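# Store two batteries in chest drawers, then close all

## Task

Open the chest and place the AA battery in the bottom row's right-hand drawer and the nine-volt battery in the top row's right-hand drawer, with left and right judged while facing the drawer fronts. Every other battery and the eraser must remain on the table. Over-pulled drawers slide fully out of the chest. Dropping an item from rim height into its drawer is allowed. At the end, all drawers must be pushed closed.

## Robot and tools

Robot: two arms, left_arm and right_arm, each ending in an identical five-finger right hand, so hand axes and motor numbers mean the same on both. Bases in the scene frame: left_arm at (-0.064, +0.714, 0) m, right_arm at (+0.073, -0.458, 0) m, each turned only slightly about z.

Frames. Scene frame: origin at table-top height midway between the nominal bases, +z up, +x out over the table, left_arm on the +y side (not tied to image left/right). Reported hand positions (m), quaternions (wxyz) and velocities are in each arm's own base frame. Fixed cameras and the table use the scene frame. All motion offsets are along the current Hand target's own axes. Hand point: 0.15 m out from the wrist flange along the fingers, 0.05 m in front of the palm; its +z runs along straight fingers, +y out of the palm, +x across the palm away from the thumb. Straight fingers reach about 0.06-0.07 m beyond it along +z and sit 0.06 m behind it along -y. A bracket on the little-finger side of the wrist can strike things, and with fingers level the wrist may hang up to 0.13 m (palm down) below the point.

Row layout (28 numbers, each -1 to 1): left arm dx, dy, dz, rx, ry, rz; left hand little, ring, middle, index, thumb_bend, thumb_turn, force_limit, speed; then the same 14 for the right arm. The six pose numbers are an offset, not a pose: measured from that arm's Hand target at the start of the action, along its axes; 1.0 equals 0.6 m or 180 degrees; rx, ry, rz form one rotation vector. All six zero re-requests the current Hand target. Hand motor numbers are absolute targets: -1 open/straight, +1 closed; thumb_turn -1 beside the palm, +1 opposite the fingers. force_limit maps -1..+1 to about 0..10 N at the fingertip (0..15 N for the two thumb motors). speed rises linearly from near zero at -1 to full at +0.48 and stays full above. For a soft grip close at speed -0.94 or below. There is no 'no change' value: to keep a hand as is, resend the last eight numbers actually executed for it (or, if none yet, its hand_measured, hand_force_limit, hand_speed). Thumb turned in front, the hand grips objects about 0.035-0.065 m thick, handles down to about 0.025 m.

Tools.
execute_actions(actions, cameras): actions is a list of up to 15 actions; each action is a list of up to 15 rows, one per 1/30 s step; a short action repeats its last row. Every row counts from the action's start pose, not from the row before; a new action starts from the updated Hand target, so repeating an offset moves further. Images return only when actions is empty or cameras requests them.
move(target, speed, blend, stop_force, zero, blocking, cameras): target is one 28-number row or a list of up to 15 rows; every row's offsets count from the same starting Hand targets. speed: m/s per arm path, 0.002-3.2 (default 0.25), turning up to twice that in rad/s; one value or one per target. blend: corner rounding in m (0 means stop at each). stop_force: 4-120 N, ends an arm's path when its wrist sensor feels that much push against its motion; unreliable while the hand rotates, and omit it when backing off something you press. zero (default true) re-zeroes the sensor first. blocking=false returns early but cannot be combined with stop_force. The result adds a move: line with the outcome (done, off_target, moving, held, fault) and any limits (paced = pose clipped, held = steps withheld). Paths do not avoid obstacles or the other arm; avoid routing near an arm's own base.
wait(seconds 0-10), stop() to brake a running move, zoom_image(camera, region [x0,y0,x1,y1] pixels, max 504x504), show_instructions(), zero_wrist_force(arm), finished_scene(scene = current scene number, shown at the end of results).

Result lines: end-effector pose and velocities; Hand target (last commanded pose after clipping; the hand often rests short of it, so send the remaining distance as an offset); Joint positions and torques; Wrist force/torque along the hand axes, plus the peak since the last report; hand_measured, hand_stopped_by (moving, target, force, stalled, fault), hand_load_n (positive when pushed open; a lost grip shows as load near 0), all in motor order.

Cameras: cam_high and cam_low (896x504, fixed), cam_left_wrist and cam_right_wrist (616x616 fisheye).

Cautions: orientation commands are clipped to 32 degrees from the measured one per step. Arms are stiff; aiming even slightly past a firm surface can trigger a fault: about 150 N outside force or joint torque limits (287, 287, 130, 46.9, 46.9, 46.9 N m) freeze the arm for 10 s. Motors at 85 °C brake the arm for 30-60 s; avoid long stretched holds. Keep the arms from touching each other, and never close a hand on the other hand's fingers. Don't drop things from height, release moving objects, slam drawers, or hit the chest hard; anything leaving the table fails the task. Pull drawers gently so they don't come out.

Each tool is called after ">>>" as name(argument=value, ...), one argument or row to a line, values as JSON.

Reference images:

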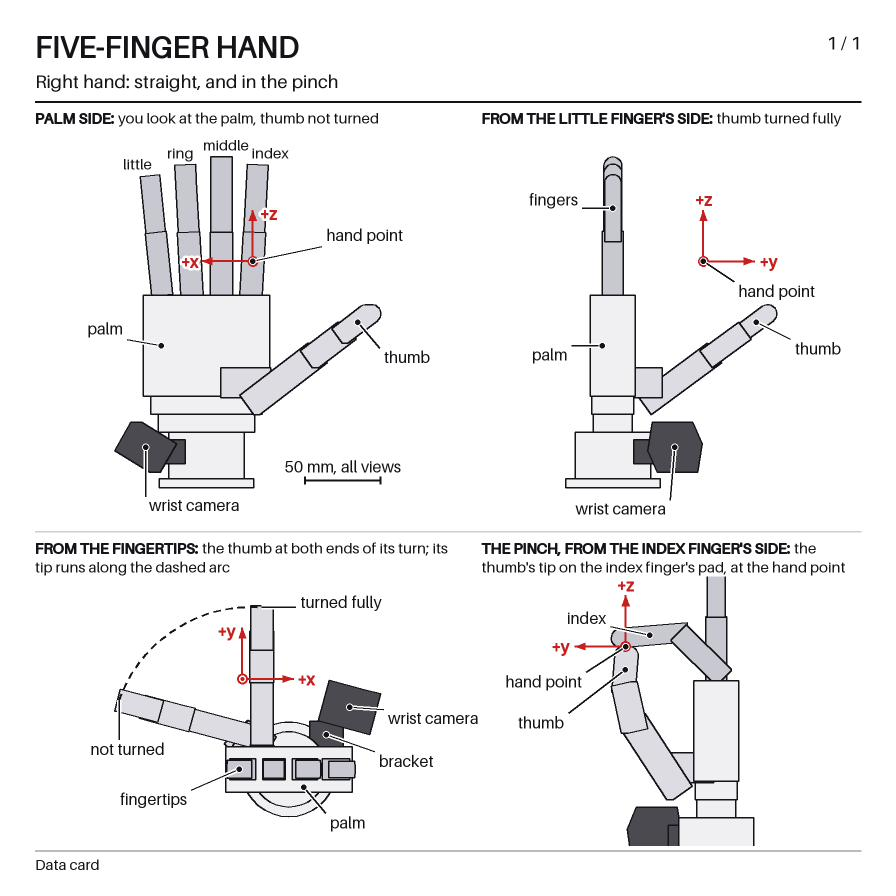

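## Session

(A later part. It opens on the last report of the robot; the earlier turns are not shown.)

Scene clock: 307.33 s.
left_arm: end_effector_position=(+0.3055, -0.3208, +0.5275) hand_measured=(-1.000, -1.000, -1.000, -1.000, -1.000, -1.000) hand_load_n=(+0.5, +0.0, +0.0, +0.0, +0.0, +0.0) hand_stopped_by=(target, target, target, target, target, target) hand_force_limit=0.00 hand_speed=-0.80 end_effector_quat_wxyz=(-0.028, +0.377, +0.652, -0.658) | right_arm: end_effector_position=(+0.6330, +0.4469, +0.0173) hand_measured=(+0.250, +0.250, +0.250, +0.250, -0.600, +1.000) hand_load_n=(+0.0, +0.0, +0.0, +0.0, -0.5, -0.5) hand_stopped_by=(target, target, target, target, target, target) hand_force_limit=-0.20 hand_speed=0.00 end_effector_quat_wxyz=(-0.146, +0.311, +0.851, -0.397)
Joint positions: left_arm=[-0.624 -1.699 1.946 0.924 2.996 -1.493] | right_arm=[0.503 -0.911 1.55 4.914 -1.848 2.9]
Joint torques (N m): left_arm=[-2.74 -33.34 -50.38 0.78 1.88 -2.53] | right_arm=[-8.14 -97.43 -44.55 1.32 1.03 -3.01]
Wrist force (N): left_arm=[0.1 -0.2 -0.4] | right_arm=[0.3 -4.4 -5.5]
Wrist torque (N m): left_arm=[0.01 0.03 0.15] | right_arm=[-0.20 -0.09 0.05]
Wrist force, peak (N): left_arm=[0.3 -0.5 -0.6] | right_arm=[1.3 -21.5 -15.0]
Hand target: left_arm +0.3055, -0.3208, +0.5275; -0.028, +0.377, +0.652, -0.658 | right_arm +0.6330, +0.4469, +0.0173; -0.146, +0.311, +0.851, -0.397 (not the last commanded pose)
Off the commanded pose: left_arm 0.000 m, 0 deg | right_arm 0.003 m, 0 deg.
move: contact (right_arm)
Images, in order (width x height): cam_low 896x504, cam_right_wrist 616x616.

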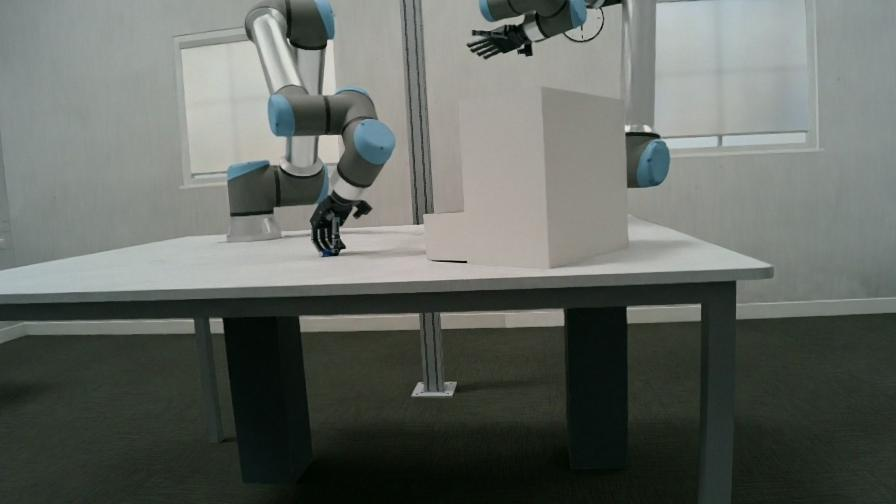

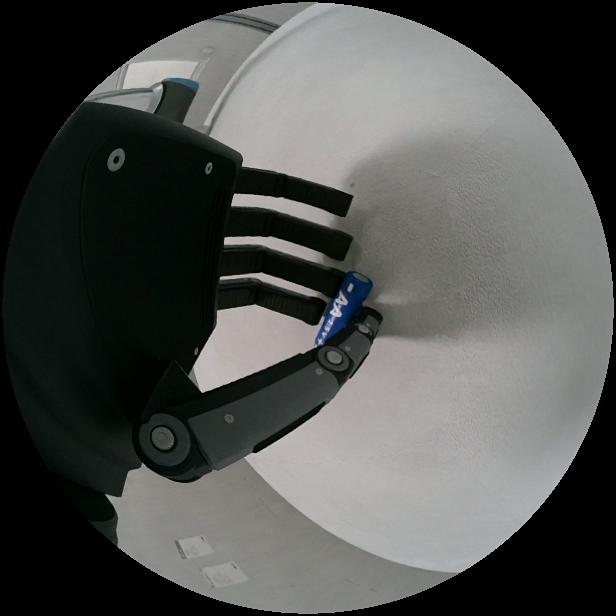

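>>> move(
  target=[0,0,0,0,0,0,-1,-1,-1,-1,-1,-1,0.0,-0.8, 0,0,0,0,0,0,0.25,0.25,0.6,0.6,-0.2,1,0.0,-0.9],
  speed=0.03,
  cameras=["cam_right_wrist", "cam_low"],
)

>>> zoom_image(
  camera="cam_right_wrist",
  region=[220, 200, 420, 380],
)

Scene clock: 309.70 s.
left_arm: end_effector_position=(+0.3055, -0.3208, +0.5275) hand_measured=(-1.000, -1.000, -1.000, -1.000, -1.000, -1.000) hand_load_n=(+0.0, +0.0, +0.0, +0.0, +0.0, -0.5) hand_stopped_by=(target, target, target, target, target, target) hand_force_limit=0.00 hand_speed=-0.80 end_effector_quat_wxyz=(-0.028, +0.377, +0.652, -0.658) | right_arm: end_effector_position=(+0.6330, +0.4469, +0.0173) hand_measured=(+0.250, +0.250, +0.302, +0.600, -0.578, +1.000) hand_load_n=(+0.0, +0.0, +7.5, +0.0, +7.0, +1.0) hand_stopped_by=(target, target, force, target, force, target) hand_force_limit=0.00 hand_speed=-0.90 end_effector_quat_wxyz=(-0.146, +0.311, +0.851, -0.397)
Joint positions: left_arm=[-0.624 -1.699 1.946 0.924 2.996 -1.493] | right_arm=[0.503 -0.911 1.55 4.914 -1.848 2.9]
Joint torques (N m): left_arm=[0.92 -34.78 -51.5 0.34 2.03 -2.96] | right_arm=[-7.15 -98.3 -37.39 -1.93 1.29 -3.04]
Wrist force (N): left_arm=[0.3 -0.2 -0.3] | right_arm=[0.6 -2.9 -0.9]
Wrist torque (N m): left_arm=[0.01 0.01 0.16] | right_arm=[-0.04 -0.17 0.07]
Wrist force, peak (N): left_arm=[-0.3 -0.1 -0.8] | right_arm=[0.2 -4.8 -5.7]
Hand target: left_arm +0.3055, -0.3208, +0.5275; -0.028, +0.377, +0.652, -0.658 | right_arm +0.6330, +0.4469, +0.0173; -0.146, +0.311, +0.851, -0.397
Off the commanded pose: left_arm 0.000 m, 0 deg | right_arm 0.000 m, 0 deg.
move: done
Images, in order (width x height): cam_low 896x504, cam_right_wrist 616x616.

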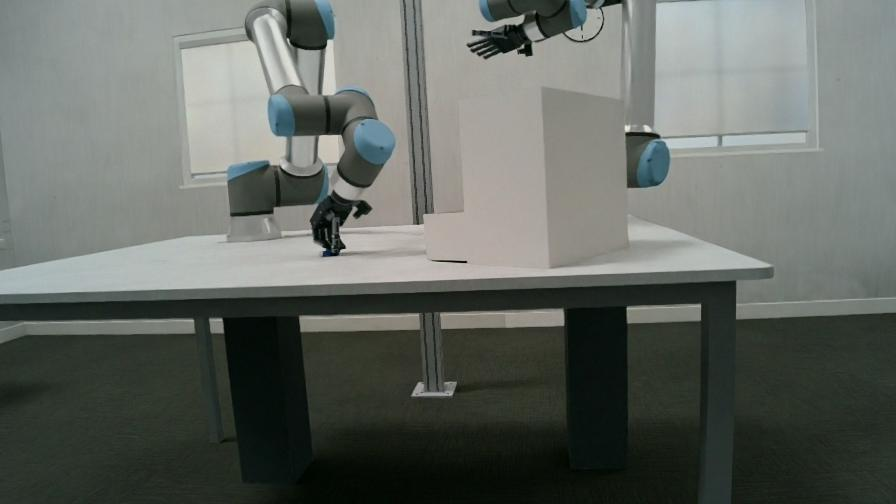

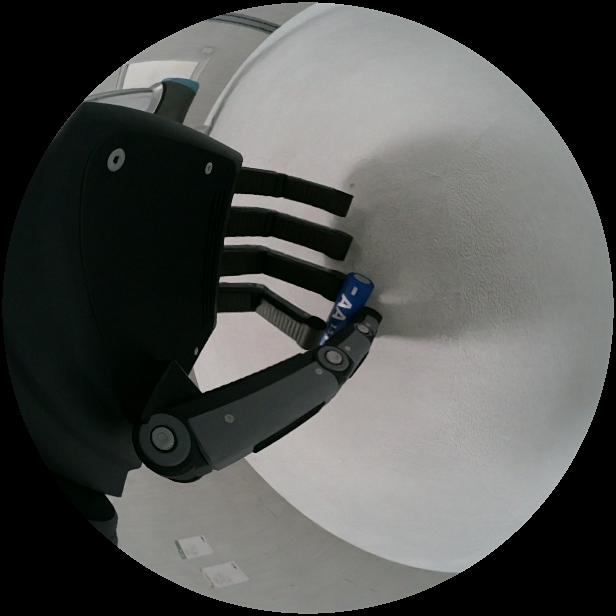

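Scaled by 2.520 from the camera's 616x616 image, which has a finer 880x880 frame.

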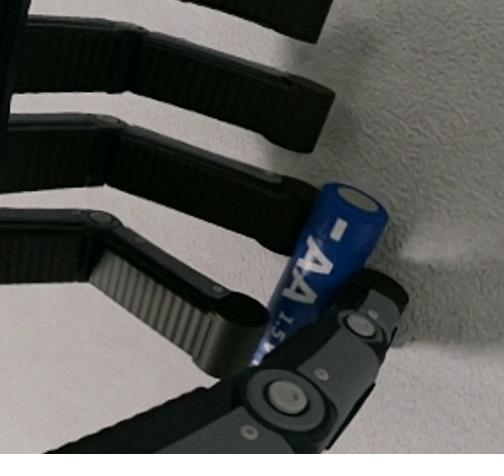

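>>> move(
  target=[0,0,0,0,0,0,-1,-1,-1,-1,-1,-1,0.0,-0.8, 0,-0.0766,-0.0643,0,0,0,0.25,0.25,0.6,0.6,-0.2,1,0.0,-0.9],
  speed=0.06,
  cameras=["cam_right_wrist", "cam_low"],
)

>>> zoom_image(
  camera="cam_right_wrist",
  region=[220, 200, 420, 380],
)

>>> zoom_image(
  camera="cam_low",
  region=[270, 130, 390, 260],
)

Scene clock: 312.50 s.
left_arm: end_effector_position=(+0.3055, -0.3208, +0.5275) hand_measured=(-1.000, -1.000, -1.000, -1.000, -1.000, -1.000) hand_load_n=(+0.0, +0.0, +0.0, +0.0, +0.0, +0.0) hand_stopped_by=(target, target, target, target, target, target) hand_force_limit=0.00 hand_speed=-0.80 end_effector_quat_wxyz=(-0.028, +0.377, +0.652, -0.658) | right_arm: end_effector_position=(+0.6331, +0.4469, +0.0772) hand_measured=(+0.250, +0.250, +0.302, +0.600, -0.578, +1.000) hand_load_n=(+0.0, +0.0, +6.0, +0.0, +8.0, +1.0) hand_stopped_by=(target, target, force, target, force, target) hand_force_limit=0.00 hand_speed=-0.90 end_effector_quat_wxyz=(-0.146, +0.311, +0.851, -0.397)
Joint positions: left_arm=[-0.624 -1.699 1.946 0.924 2.996 -1.493] | right_arm=[0.503 -0.966 1.52 4.999 -1.848 2.9]
Joint torques (N m): left_arm=[-2.38 -34.37 -51.32 1.45 1.97 -2.43] | right_arm=[-3.61 -102.22 -49.28 2.12 0.58 -2.44]
Wrist force (N): left_arm=[-0.1 -0.1 -0.2] | right_arm=[-0.6 -0.2 -0.9]
Wrist torque (N m): left_arm=[0.01 0.06 0.15] | right_arm=[0.00 0.02 0.03]
Wrist force, peak (N): left_arm=[-0.1 -0.4 -0.6] | right_arm=[0.7 -3.6 -1.1]
Hand target: left_arm +0.3055, -0.3208, +0.5275; -0.028, +0.377, +0.652, -0.658 | right_arm +0.6331, +0.4469, +0.0773; -0.146, +0.311, +0.851, -0.397
Off the commanded pose: left_arm 0.000 m, 0 deg | right_arm 0.000 m, 0 deg.
move: done
Images, in order (width x height): cam_low 896x504, cam_right_wrist 616x616.

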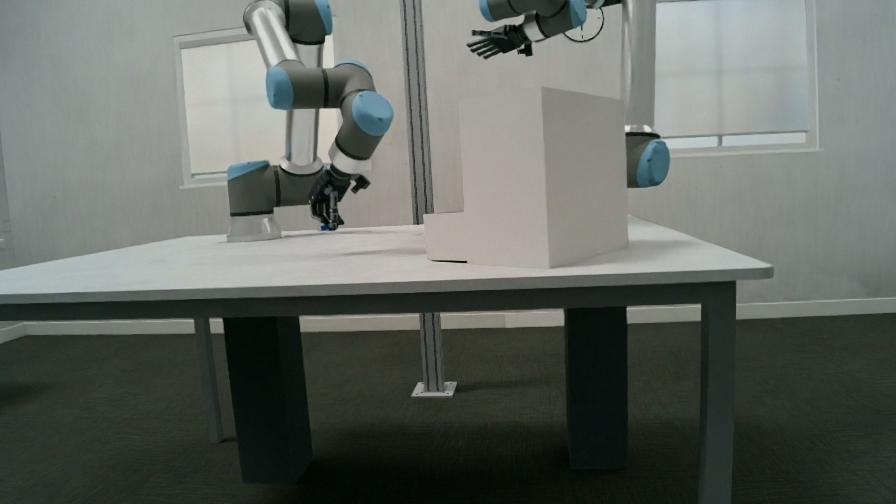

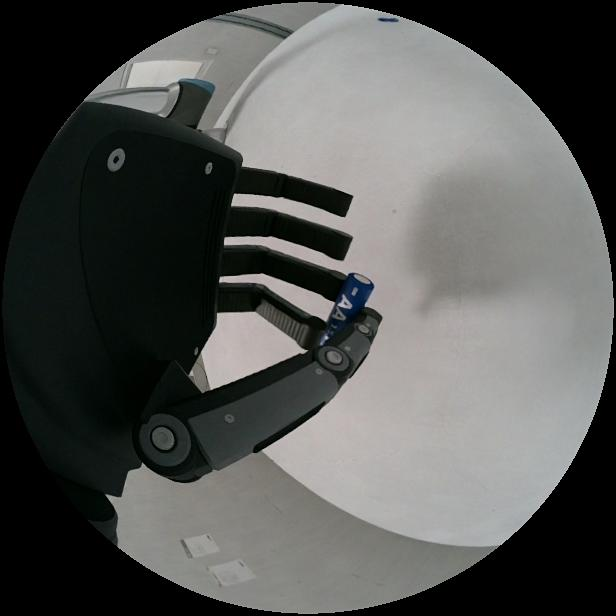

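Scaled by 2.520 from the camera's 616x616 image, which has a finer 880x880 frame.

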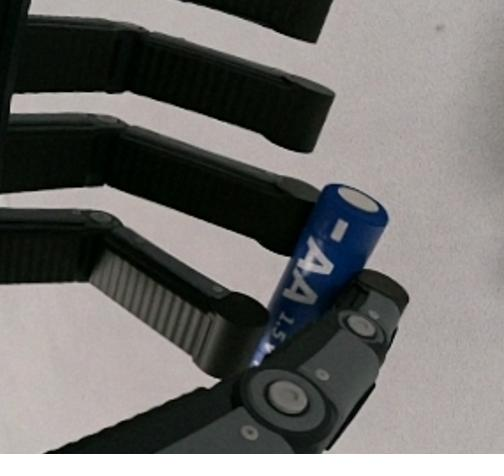

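Scaled by 3.877 from the camera's 896x504 image, which has a finer 1280x720 frame.

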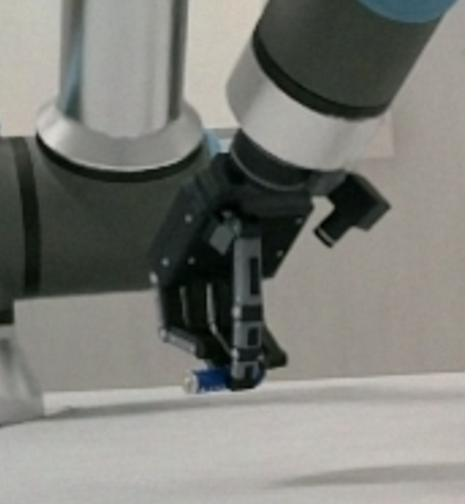

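>>> move(
  target=[
    [0,0,0,0,0,0,-1,-1,-1,-1,-1,-1,0.0,-0.8, 0,-0.1277,-0.1072,0,0,0,0.25,0.25,0.6,0.6,-0.2,1,0.0,-0.9],
    [0,0,0,0,0,0,-1,-1,-1,-1,-1,-1,0.0,-0.8, 0.1108,0.0858,-0.5503,-0.14,-0.006,-0.013,0.25,0.25,0.6,0.6,-0.2,1,0.0,-0.9],
    [0,0,0,0,0,0,-1,-1,-1,-1,-1,-1,0.0,-0.8, 0.124,0.284,-0.5792,-0.2775,-0.0122,-0.0261,0.25,0.25,0.6,0.6,-0.2,1,0.0,-0.9],
    [0,0,0,0,0,0,-1,-1,-1,-1,-1,-1,0.0,-0.8, 0.124,0.3415,-0.5308,-0.2775,-0.0122,-0.0261,0.25,0.25,0.6,0.6,-0.2,1,0.0,-0.9],
  ],
  speed=[0.15,0.25,0.2,0.05],
  blend=[0.04,0.04,0.01,0],
  cameras=["cam_right_wrist", "cam_high", "cam_low"],
)

>>> zoom_image(
  camera="cam_right_wrist",
  region=[220, 150, 520, 430],
)

>>> zoom_image(
  camera="cam_high",
  region=[230, 300, 480, 504],
)

Scene clock: 323.27 s.
left_arm: end_effector_position=(+0.3055, -0.3208, +0.5275) hand_measured=(-1.000, -1.000, -1.000, -1.000, -1.000, -1.000) hand_load_n=(-0.5, +0.0, +0.0, +0.0, +0.0, -0.5) hand_stopped_by=(target, target, target, target, target, target) hand_force_limit=0.00 hand_speed=-0.80 end_effector_quat_wxyz=(-0.028, +0.377, +0.652, -0.658) | right_arm: end_effector_position=(+0.8188, +0.7819, +0.1248) hand_measured=(+0.250, +0.250, +0.302, +0.600, -0.578, +1.000) hand_load_n=(+0.0, +0.5, +6.0, +0.0, +8.0, +1.0) hand_stopped_by=(target, target, force, target, force, target) hand_force_limit=0.00 hand_speed=-0.90 end_effector_quat_wxyz=(+0.000, +0.302, +0.953, -0.001)
Joint positions: left_arm=[-0.624 -1.699 1.946 0.924 2.996 -1.493] | right_arm=[0.616 -0.827 1.26 4.281 -1.571 2.801]
Joint torques (N m): left_arm=[-2.74 -36.21 -50.48 0.79 2.26 -2.11] | right_arm=[-9.2 -87.03 -31.04 -5.66 2.43 -3.05]
Wrist force (N): left_arm=[0.1 -0.2 -0.2] | right_arm=[0.2 -0.6 0.8]
Wrist torque (N m): left_arm=[0.01 0.03 0.15] | right_arm=[-0.17 -0.14 0.15]
Wrist force, peak (N): left_arm=[-0.3 -0.3 -0.7] | right_arm=[1.1 -0.3 -1.3]
Hand target: left_arm +0.3055, -0.3208, +0.5275; -0.028, +0.377, +0.652, -0.658 | right_arm +0.8188, +0.7819, +0.1247; +0.000, +0.302, +0.953, -0.001
Off the commanded pose: left_arm 0.000 m, 0 deg | right_arm 0.000 m, 0 deg.
move: done
Images, in order (width x height): cam_high 896x504, cam_low 896x504, cam_right_wrist 616x616.

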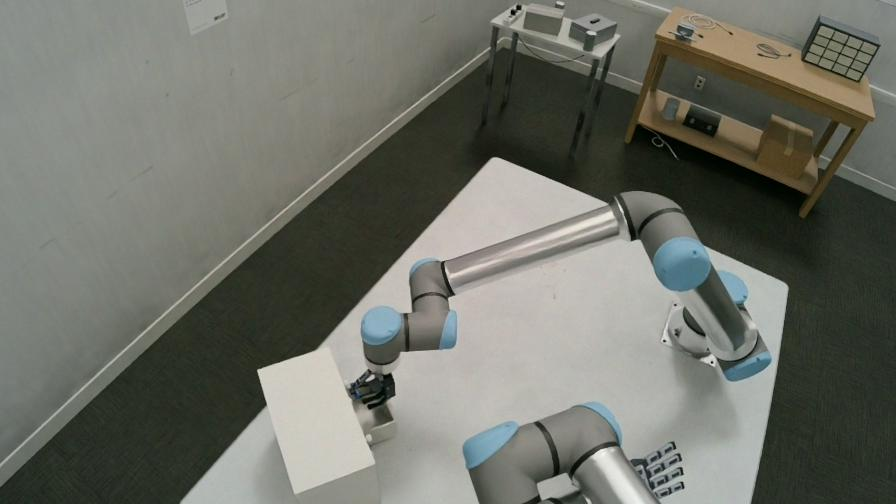

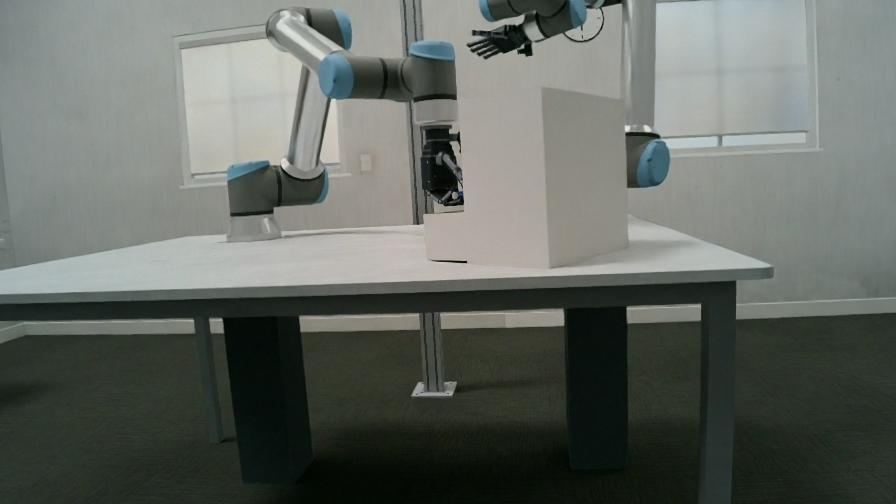

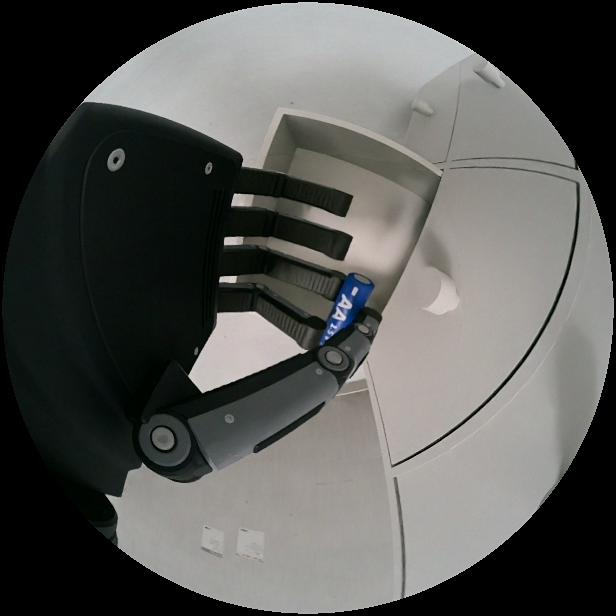

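Scaled by 1.680 from the camera's 616x616 image, which has a finer 880x880 frame.

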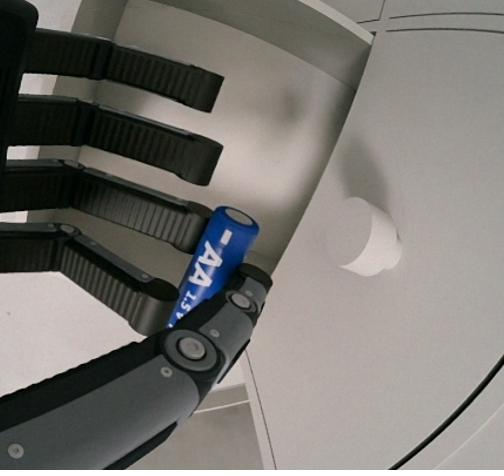

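Scaled by 2.016 from the camera's 896x504 image, which has a finer 1280x720 frame.

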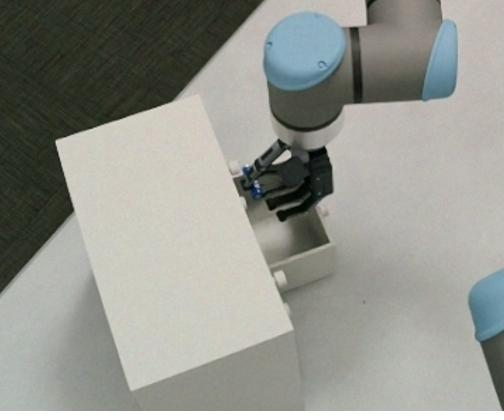

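>>> move(
  target=[0,0,0,0,0,0,-1,-1,-1,-1,-1,-1,0.0,-0.8, 0,0.025,0.033,0,0,0,0.25,0.25,0.6,0.6,-0.2,1,0.0,-0.9],
  speed=0.04,
  stop_force=5,
  cameras=["cam_right_wrist", "cam_high"],
)

>>> zoom_image(
  camera="cam_right_wrist",
  region=[220, 150, 520, 430],
)

Scene clock: 326.47 s.
left_arm: end_effector_position=(+0.3055, -0.3208, +0.5275) hand_measured=(-1.000, -1.000, -1.000, -1.000, -1.000, -1.000) hand_load_n=(+0.0, +0.0, +0.0, +0.0, +0.0, +0.0) hand_stopped_by=(target, target, target, target, target, target) hand_force_limit=0.00 hand_speed=-0.80 end_effector_quat_wxyz=(-0.028, +0.377, +0.652, -0.658) | right_arm: end_effector_position=(+0.8274, +0.7941, +0.1049) hand_measured=(+0.250, +0.250, +0.302, +0.600, -0.578, +1.000) hand_load_n=(+0.0, +0.0, +6.0, +0.0, +8.0, +1.0) hand_stopped_by=(target, target, force, target, force, target) hand_force_limit=0.00 hand_speed=-0.90 end_effector_quat_wxyz=(-0.001, +0.302, +0.953, -0.001)
Joint positions: left_arm=[-0.624 -1.699 1.946 0.924 2.996 -1.493] | right_arm=[0.621 -0.79 1.23 4.274 -1.571 2.805]
Joint torques (N m): left_arm=[1.67 -35.94 -52.03 0.89 2.06 -2.12] | right_arm=[14.51 -90.61 -55.56 -5.91 2.14 1.99]
Wrist force (N): left_arm=[0.0 -0.3 -0.3] | right_arm=[0.3 -0.5 -0.4]
Wrist torque (N m): left_arm=[-0.02 0.04 0.15] | right_arm=[-0.08 -0.11 0.01]
Wrist force, peak (N): left_arm=[0.2 -0.5 -0.6] | right_arm=[1.2 -1.1 0.4]
Hand target: left_arm +0.3055, -0.3208, +0.5275; -0.028, +0.377, +0.652, -0.658 | right_arm +0.8274, +0.7941, +0.1049; +0.000, +0.302, +0.953, -0.001
Off the commanded pose: left_arm 0.000 m, 0 deg | right_arm 0.000 m, 0 deg.
move: done
Images, in order (width x height): cam_high 896x504, cam_right_wrist 616x616.

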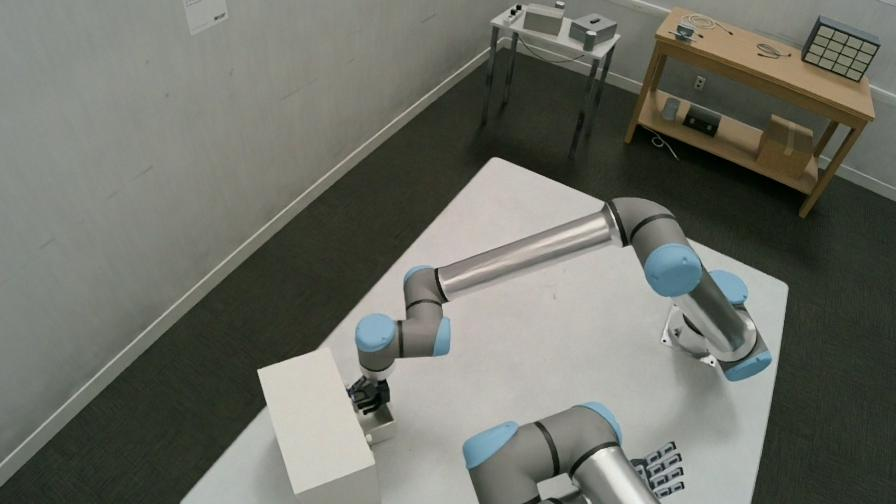

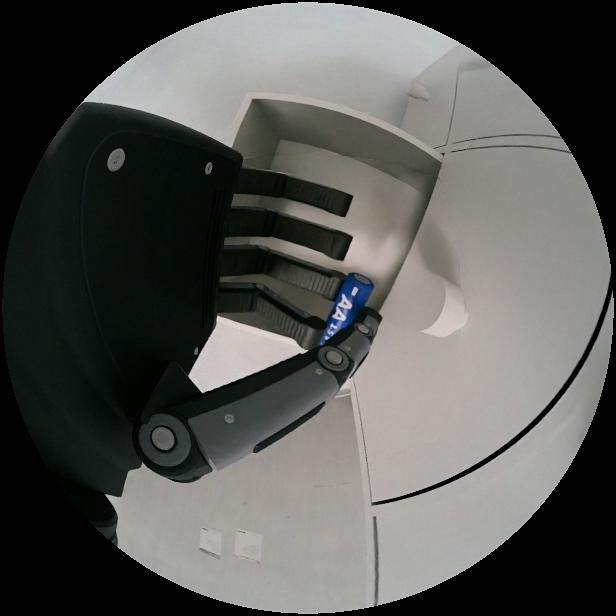

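Scaled by 1.680 from the camera's 616x616 image, which has a finer 880x880 frame.

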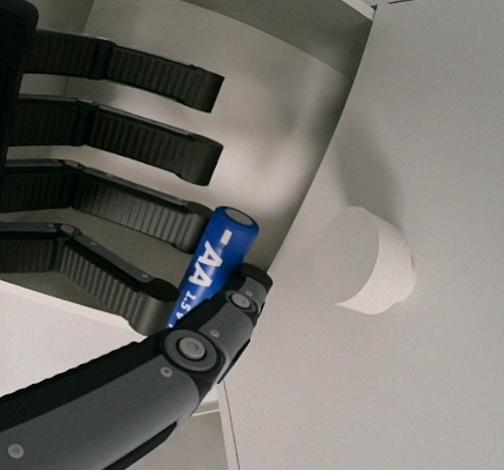

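>>> move(
  target=[0,0,0,0,0,0,-1,-1,-1,-1,-1,-1,0.0,-0.8, 0.0333,0,0,0,0,0,0.25,0.25,0.6,0.6,-0.2,1,0.0,-0.9],
  speed=0.04,
  stop_force=5,
  cameras=["cam_right_wrist"],
)

>>> zoom_image(
  camera="cam_right_wrist",
  region=[220, 150, 520, 430],
)

Scene clock: 328.67 s.
left_arm: end_effector_position=(+0.3055, -0.3208, +0.5275) hand_measured=(-1.000, -1.000, -1.000, -1.000, -1.000, -1.000) hand_load_n=(+0.0, +0.0, +0.0, +0.0, +0.0, -0.5) hand_stopped_by=(target, target, target, target, target, target) hand_force_limit=0.00 hand_speed=-0.80 end_effector_quat_wxyz=(-0.028, +0.377, +0.652, -0.658) | right_arm: end_effector_position=(+0.8111, +0.8056, +0.1049) hand_measured=(+0.250, +0.250, +0.302, +0.600, -0.578, +1.000) hand_load_n=(+0.0, +0.0, +6.0, +0.0, +8.0, +1.0) hand_stopped_by=(target, target, force, target, force, target) hand_force_limit=0.00 hand_speed=-0.90 end_effector_quat_wxyz=(+0.000, +0.302, +0.953, -0.001)
Joint positions: left_arm=[-0.624 -1.699 1.946 0.924 2.996 -1.493] | right_arm=[0.638 -0.795 1.239 4.269 -1.571 2.823]
Joint torques (N m): left_arm=[2.04 -36.71 -50.97 0.62 2.33 -2.53] | right_arm=[16.68 -119.25 -30 -5.72 2.26 2.07]
Wrist force (N): left_arm=[0.1 -0.2 -0.5] | right_arm=[0.9 -0.3 0.2]
Wrist torque (N m): left_arm=[0.02 0.04 0.16] | right_arm=[-0.09 -0.20 0.06]
Wrist force, peak (N): left_arm=[0.1 -0.1 -0.9] | right_arm=[1.3 -0.3 -0.3]
Hand target: left_arm +0.3055, -0.3208, +0.5275; -0.028, +0.377, +0.652, -0.658 | right_arm +0.8111, +0.8056, +0.1049; +0.000, +0.302, +0.953, -0.001
Off the commanded pose: left_arm 0.000 m, 0 deg | right_arm 0.000 m, 0 deg.
move: done
Images, in order (width x height): cam_right_wrist 616x616.

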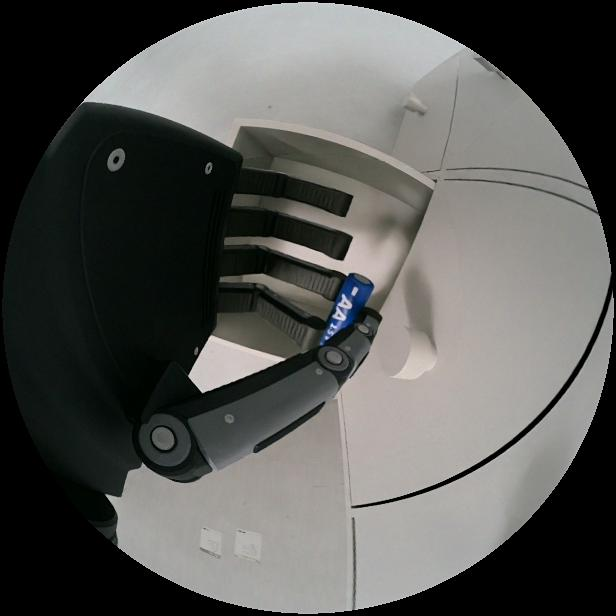

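Scaled by 1.680 from the camera's 616x616 image, which has a finer 880x880 frame.

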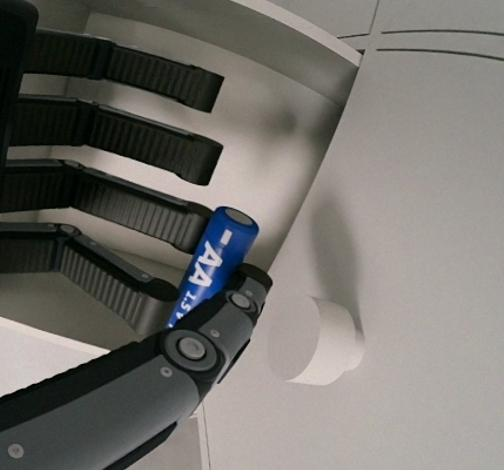

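>>> move(
  target=[0,0,0,0,0,0,-1,-1,-1,-1,-1,-1,0.0,-0.8, 0,0,0,0,0,0,0.25,0.25,-0.45,-0.45,-0.7,1,0.0,0.2],
  speed=0.04,
  cameras=["cam_right_wrist"],
)

>>> zoom_image(
  camera="cam_right_wrist",
  region=[220, 150, 520, 430],
)

Scene clock: 330.07 s.
left_arm: end_effector_position=(+0.3055, -0.3208, +0.5275) hand_measured=(-1.000, -1.000, -1.000, -1.000, -1.000, -1.000) hand_load_n=(+0.0, +0.0, +0.0, +0.0, +0.0, +0.0) hand_stopped_by=(target, target, target, target, target, target) hand_force_limit=0.00 hand_speed=-0.80 end_effector_quat_wxyz=(-0.028, +0.377, +0.652, -0.658) | right_arm: end_effector_position=(+0.8111, +0.8056, +0.1049) hand_measured=(+0.250, +0.250, -0.450, -0.450, -0.700, +1.000) hand_load_n=(+0.0, +0.0, +0.0, +0.0, +0.0, +0.0) hand_stopped_by=(target, target, target, target, target, target) hand_force_limit=0.00 hand_speed=0.20 end_effector_quat_wxyz=(-0.001, +0.302, +0.953, -0.001)
Joint positions: left_arm=[-0.624 -1.699 1.946 0.924 2.996 -1.493] | right_arm=[0.638 -0.795 1.239 4.269 -1.571 2.823]
Joint torques (N m): left_arm=[-1.68 -36.79 -50.71 0.73 2.35 -2.54] | right_arm=[14.93 -118.91 -33.75 -4.99 2.3 2.24]
Wrist force (N): left_arm=[0.2 -0.2 -0.5] | right_arm=[0.6 -0.8 0.0]
Wrist torque (N m): left_arm=[0.02 0.02 0.16] | right_arm=[-0.14 -0.16 0.03]
Wrist force, peak (N): left_arm=[0.2 -0.1 -0.7] | right_arm=[1.2 -0.7 0.2]
Hand target: left_arm +0.3055, -0.3208, +0.5275; -0.028, +0.377, +0.652, -0.658 | right_arm +0.8111, +0.8056, +0.1049; +0.000, +0.302, +0.953, -0.001
Off the commanded pose: left_arm 0.000 m, 0 deg | right_arm 0.000 m, 0 deg.
move: done
Images, in order (width x height): cam_right_wrist 616x616.

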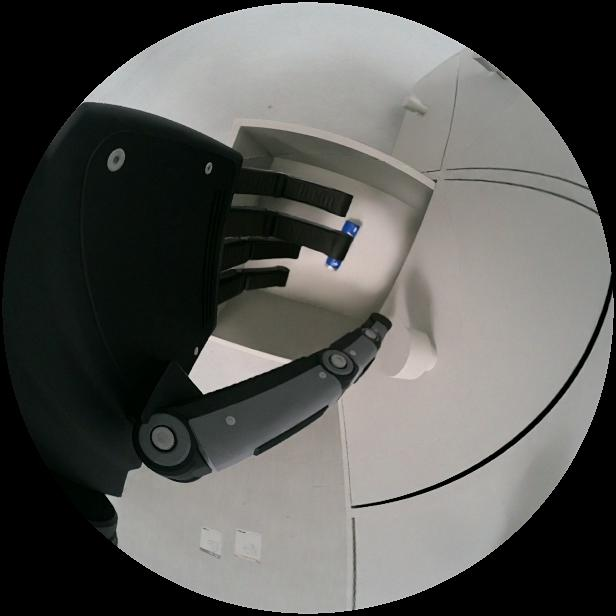

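Scaled by 1.680 from the camera's 616x616 image, which has a finer 880x880 frame.

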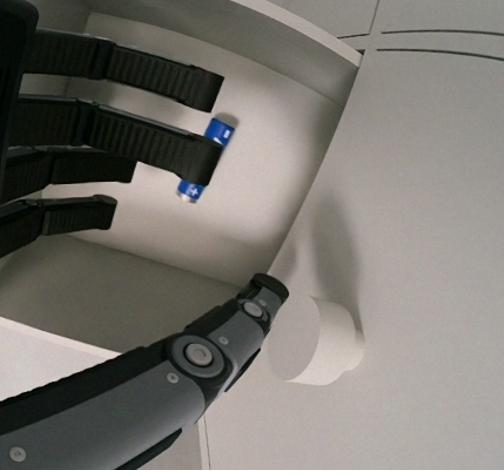

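>>> move(
  target=[
    [0,0,0,0,0,0,-1,-1,-1,-1,-1,-1,0.0,-0.8, 0,0,0,0,0,0,0.25,0.25,-0.3,-0.3,0.05,1,0.0,0.2],
    [0,0,0,0,0,0,-1,-1,-1,-1,-1,-1,0.0,-0.8, 0,0,-0.1333,0,0,0,0.25,0.25,-0.3,-0.3,0.05,1,0.0,0.2],
    [0,0,0,0,0,0,-1,-1,-1,-1,-1,-1,0.0,-0.8, -0.0167,-0.2667,-0.1,0,0,0,1,1,1,1,-1,-1,0.0,0.2],
    [0,0,0,0,0,0,-1,-1,-1,-1,-1,-1,0.0,-0.8, -0.0167,-0.2667,0.1167,0,0,0,1,1,1,1,-1,-1,0.0,0.2],
  ],
  speed=[0.1,0.1,0.2,0.2],
  blend=[0,0.01,0.03,0],
  cameras=["cam_right_wrist","cam_high","cam_low"],
)

Scene clock: 338.87 s.
left_arm: end_effector_position=(+0.3055, -0.3208, +0.5275) hand_measured=(-1.000, -1.000, -1.000, -1.000, -1.000, -1.000) hand_load_n=(+0.5, -0.5, +0.0, +0.0, +0.0, -0.5) hand_stopped_by=(target, target, target, target, target, target) hand_force_limit=0.00 hand_speed=-0.80 end_effector_quat_wxyz=(-0.028, +0.377, +0.652, -0.658) | right_arm: end_effector_position=(+0.7270, +0.6690, +0.0352) hand_measured=(+1.000, +1.000, +1.000, +0.346, -1.000, -1.000) hand_load_n=(+0.0, +0.0, +0.0, +0.0, +0.0, +0.0) hand_stopped_by=(target, target, target, force, target, target) hand_force_limit=0.00 hand_speed=0.20 end_effector_quat_wxyz=(+0.000, +0.302, +0.953, -0.001)
Joint positions: left_arm=[-0.624 -1.699 1.946 0.924 2.996 -1.493] | right_arm=[0.573 -0.95 1.668 3.995 -1.571 2.757]
Joint torques (N m): left_arm=[-0.71 -32.96 -52.38 0.73 2.21 -2.67] | right_arm=[8.79 -75.58 -22.54 -6.41 -0.29 -0.42]
Wrist force (N): left_arm=[0.1 0.1 -0.5] | right_arm=[0.5 -0.1 -0.3]
Wrist torque (N m): left_arm=[0.05 0.03 0.17] | right_arm=[-0.04 -0.11 0.23]
Wrist force, peak (N): left_arm=[-0.1 -0.4 -0.7] | right_arm=[0.6 -2.0 0.2]
Hand target: left_arm +0.3055, -0.3208, +0.5275; -0.028, +0.377, +0.652, -0.658 | right_arm +0.7270, +0.6690, +0.0351; +0.000, +0.302, +0.953, -0.001
Off the commanded pose: left_arm 0.000 m, 0 deg | right_arm 0.000 m, 0 deg.
move: done; blend cut to 0 m at target 3
Images, in order (width x height): cam_high 896x504, cam_low 896x504, cam_right_wrist 616x616.

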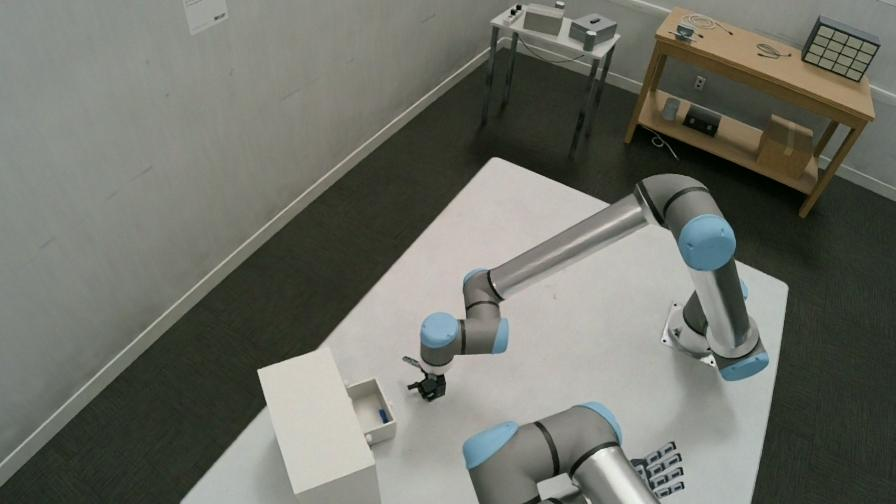

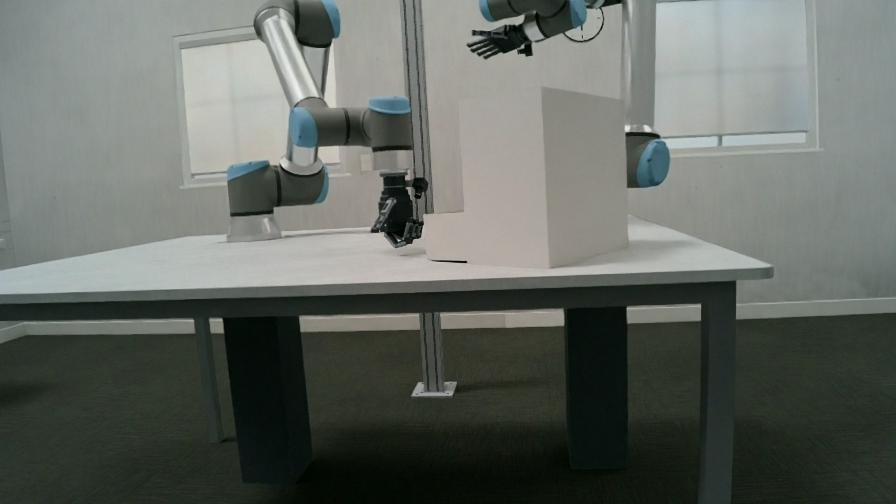

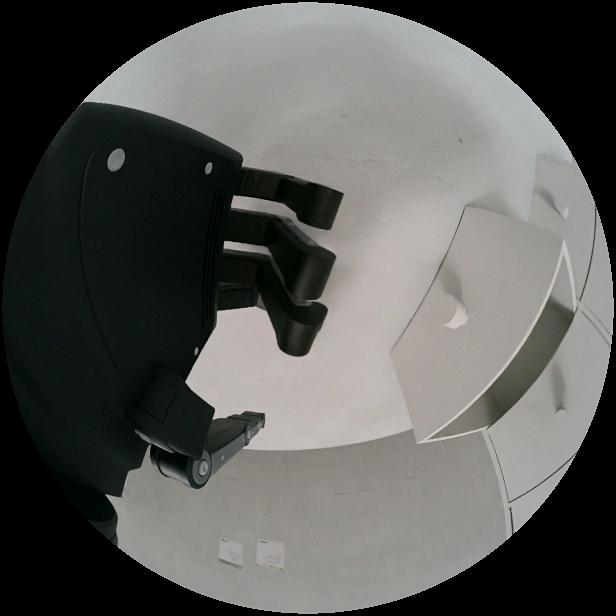

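>>> move(
  target=[
    [0,0,0,0,0,0,-1,-1,-1,-1,-1,-1,0.0,-0.8,0,0.2583,0,0,0,0,1,1,1,1,-1,-1,0.0,0.2],
    [0,0,0,0,0,0,-1,-1,-1,-1,-1,-1,0.0,-0.8,0,0.3217,0,0,0,0,1,1,1,1,-1,-1,0.0,0.2],
  ],
  speed=[0.06,0.015],
  stop_force=8,
  cameras=["cam_high","cam_right_wrist"],
)

Scene clock: 346.77 s.
left_arm: end_effector_position=(+0.3055, -0.3208, +0.5275) hand_measured=(-1.000, -1.000, -1.000, -1.000, -1.000, -1.000) hand_load_n=(+0.0, +0.0, +0.0, -0.5, +0.0, +0.0) hand_stopped_by=(target, target, target, target, target, target) hand_force_limit=0.00 hand_speed=-0.80 end_effector_quat_wxyz=(-0.028, +0.377, +0.652, -0.658) | right_arm: end_effector_position=(+0.7799, +0.7441, +0.0350) hand_measured=(+1.000, +1.000, +1.000, +0.346, -1.000, -1.000) hand_load_n=(+0.0, +0.0, +0.0, +0.0, +0.0, +0.0) hand_stopped_by=(target, target, target, force, target, target) hand_force_limit=0.00 hand_speed=0.20 end_effector_quat_wxyz=(+0.000, +0.302, +0.953, +0.000)
Joint positions: left_arm=[-0.624 -1.699 1.946 0.924 2.996 -1.493] | right_arm=[0.607 -0.832 1.45 4.096 -1.571 2.792]
Joint torques (N m): left_arm=[-0.98 -35.46 -50.96 1.12 2.21 -2.72] | right_arm=[-9.08 -114.49 -26.94 -5.93 1.43 -3.45]
Wrist force (N): left_arm=[0.1 0.0 -0.1] | right_arm=[0.3 -0.6 0.2]
Wrist torque (N m): left_arm=[0.02 0.03 0.16] | right_arm=[-0.19 -0.13 0.10]
Wrist force, peak (N): left_arm=[-0.1 0.2 -0.7] | right_arm=[-1.3 -8.9 -4.4]
Hand target: left_arm +0.3055, -0.3208, +0.5275; -0.028, +0.377, +0.652, -0.658 | right_arm +0.7799, +0.7441, +0.0350; +0.000, +0.302, +0.953, +0.000 (not the last commanded pose)
Off the commanded pose: left_arm 0.000 m, 0 deg | right_arm 0.101 m, 0 deg.
move: contact (right_arm); path passed 0 of 2 targets
Images, in order (width x height): cam_high 896x504, cam_right_wrist 616x616.

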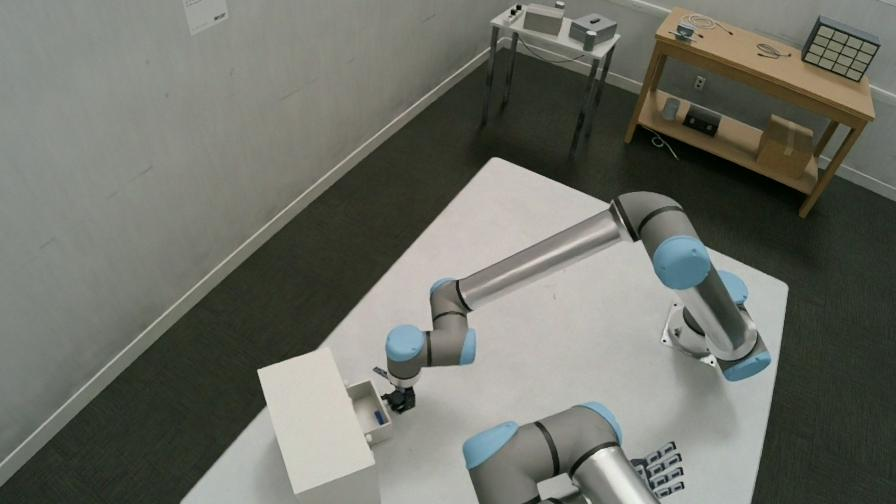

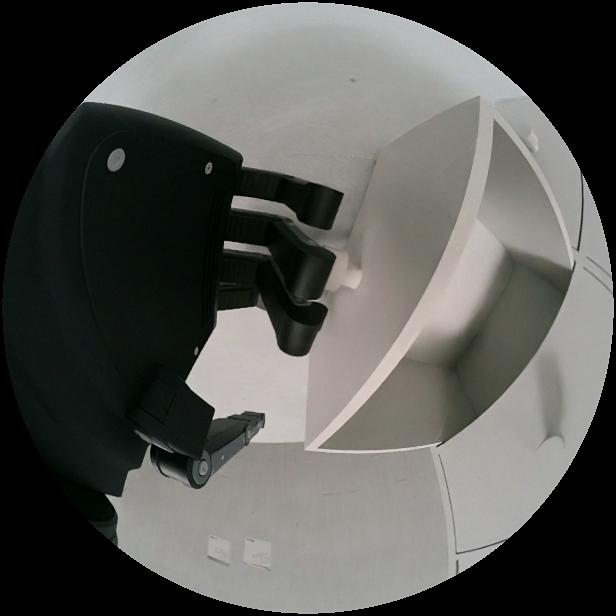

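>>> move(
  target=[
    [0,0,0,0,0,0,-1,-1,-1,-1,-1,-1,0.0,-0.8,0,0.13,0,0,0,0,1,1,1,1,-1,-1,0.0,0.2],
    [0,0,0,0,0,0,-1,-1,-1,-1,-1,-1,0.0,-0.8,0,0.2,0,0,0,0,1,1,1,1,-1,-1,0.0,0.2],
  ],
  speed=[0.04,0.015],
  stop_force=12,
  cameras=["cam_high","cam_right_wrist"],
)

Scene clock: 353.17 s.
left_arm: end_effector_position=(+0.3055, -0.3208, +0.5275) hand_measured=(-1.000, -1.000, -1.000, -1.000, -1.000, -1.000) hand_load_n=(+0.0, +0.0, +0.0, +0.0, +0.0, -0.5) hand_stopped_by=(target, target, target, target, target, target) hand_force_limit=0.00 hand_speed=-0.80 end_effector_quat_wxyz=(-0.028, +0.377, +0.652, -0.658) | right_arm: end_effector_position=(+0.8490, +0.8422, +0.0348) hand_measured=(+1.000, +1.000, +1.000, +0.346, -1.000, -1.000) hand_load_n=(+0.0, -2.5, +0.0, -2.5, +0.0, +0.0) hand_stopped_by=(target, target, target, force, target, target) hand_force_limit=0.00 hand_speed=0.20 end_effector_quat_wxyz=(+0.000, +0.302, +0.953, +0.000)
Joint positions: left_arm=[-0.624 -1.699 1.946 0.924 2.996 -1.493] | right_arm=[0.644 -0.656 1.113 4.257 -1.571 2.829]
Joint torques (N m): left_arm=[2.02 -35.43 -51.75 1.2 2.54 -2.72] | right_arm=[18.5 -96.54 -57.31 -2.77 0.82 2.11]
Wrist force (N): left_arm=[-0.1 -0.5 0.0] | right_arm=[-2.1 -8.8 -2.1]
Wrist torque (N m): left_arm=[-0.06 0.05 0.14] | right_arm=[-0.26 -0.08 -0.12]
Wrist force, peak (N): left_arm=[0.0 0.1 -0.9] | right_arm=[-2.0 -9.6 -2.1]
Hand target: left_arm +0.3055, -0.3208, +0.5275; -0.028, +0.377, +0.652, -0.658 | right_arm +0.8490, +0.8422, +0.0348; +0.000, +0.302, +0.953, +0.000
Off the commanded pose: left_arm 0.000 m, 0 deg | right_arm 0.000 m, 0 deg.
move: done
Images, in order (width x height): cam_high 896x504, cam_right_wrist 616x616.

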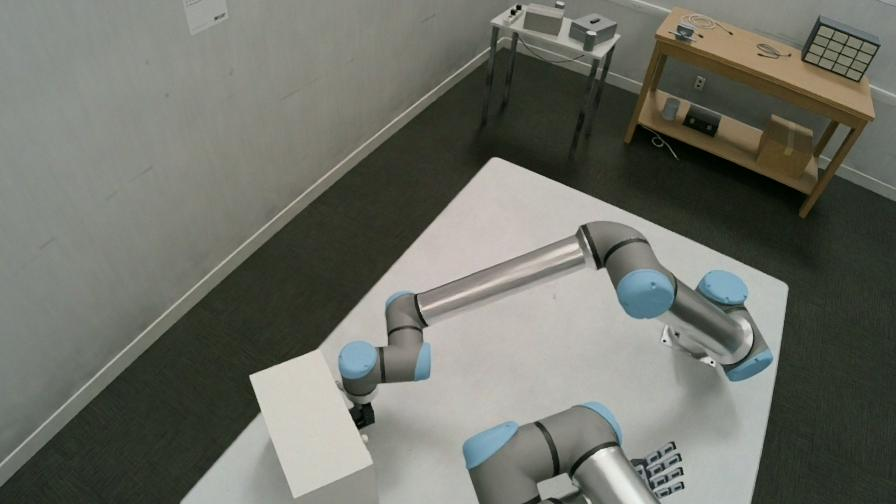

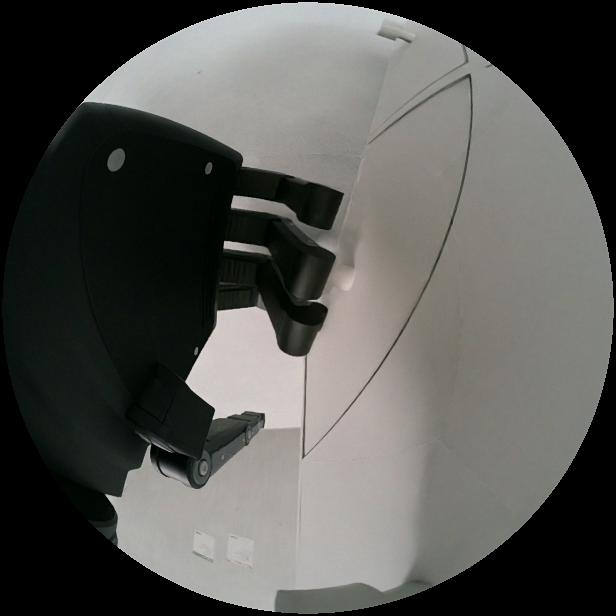

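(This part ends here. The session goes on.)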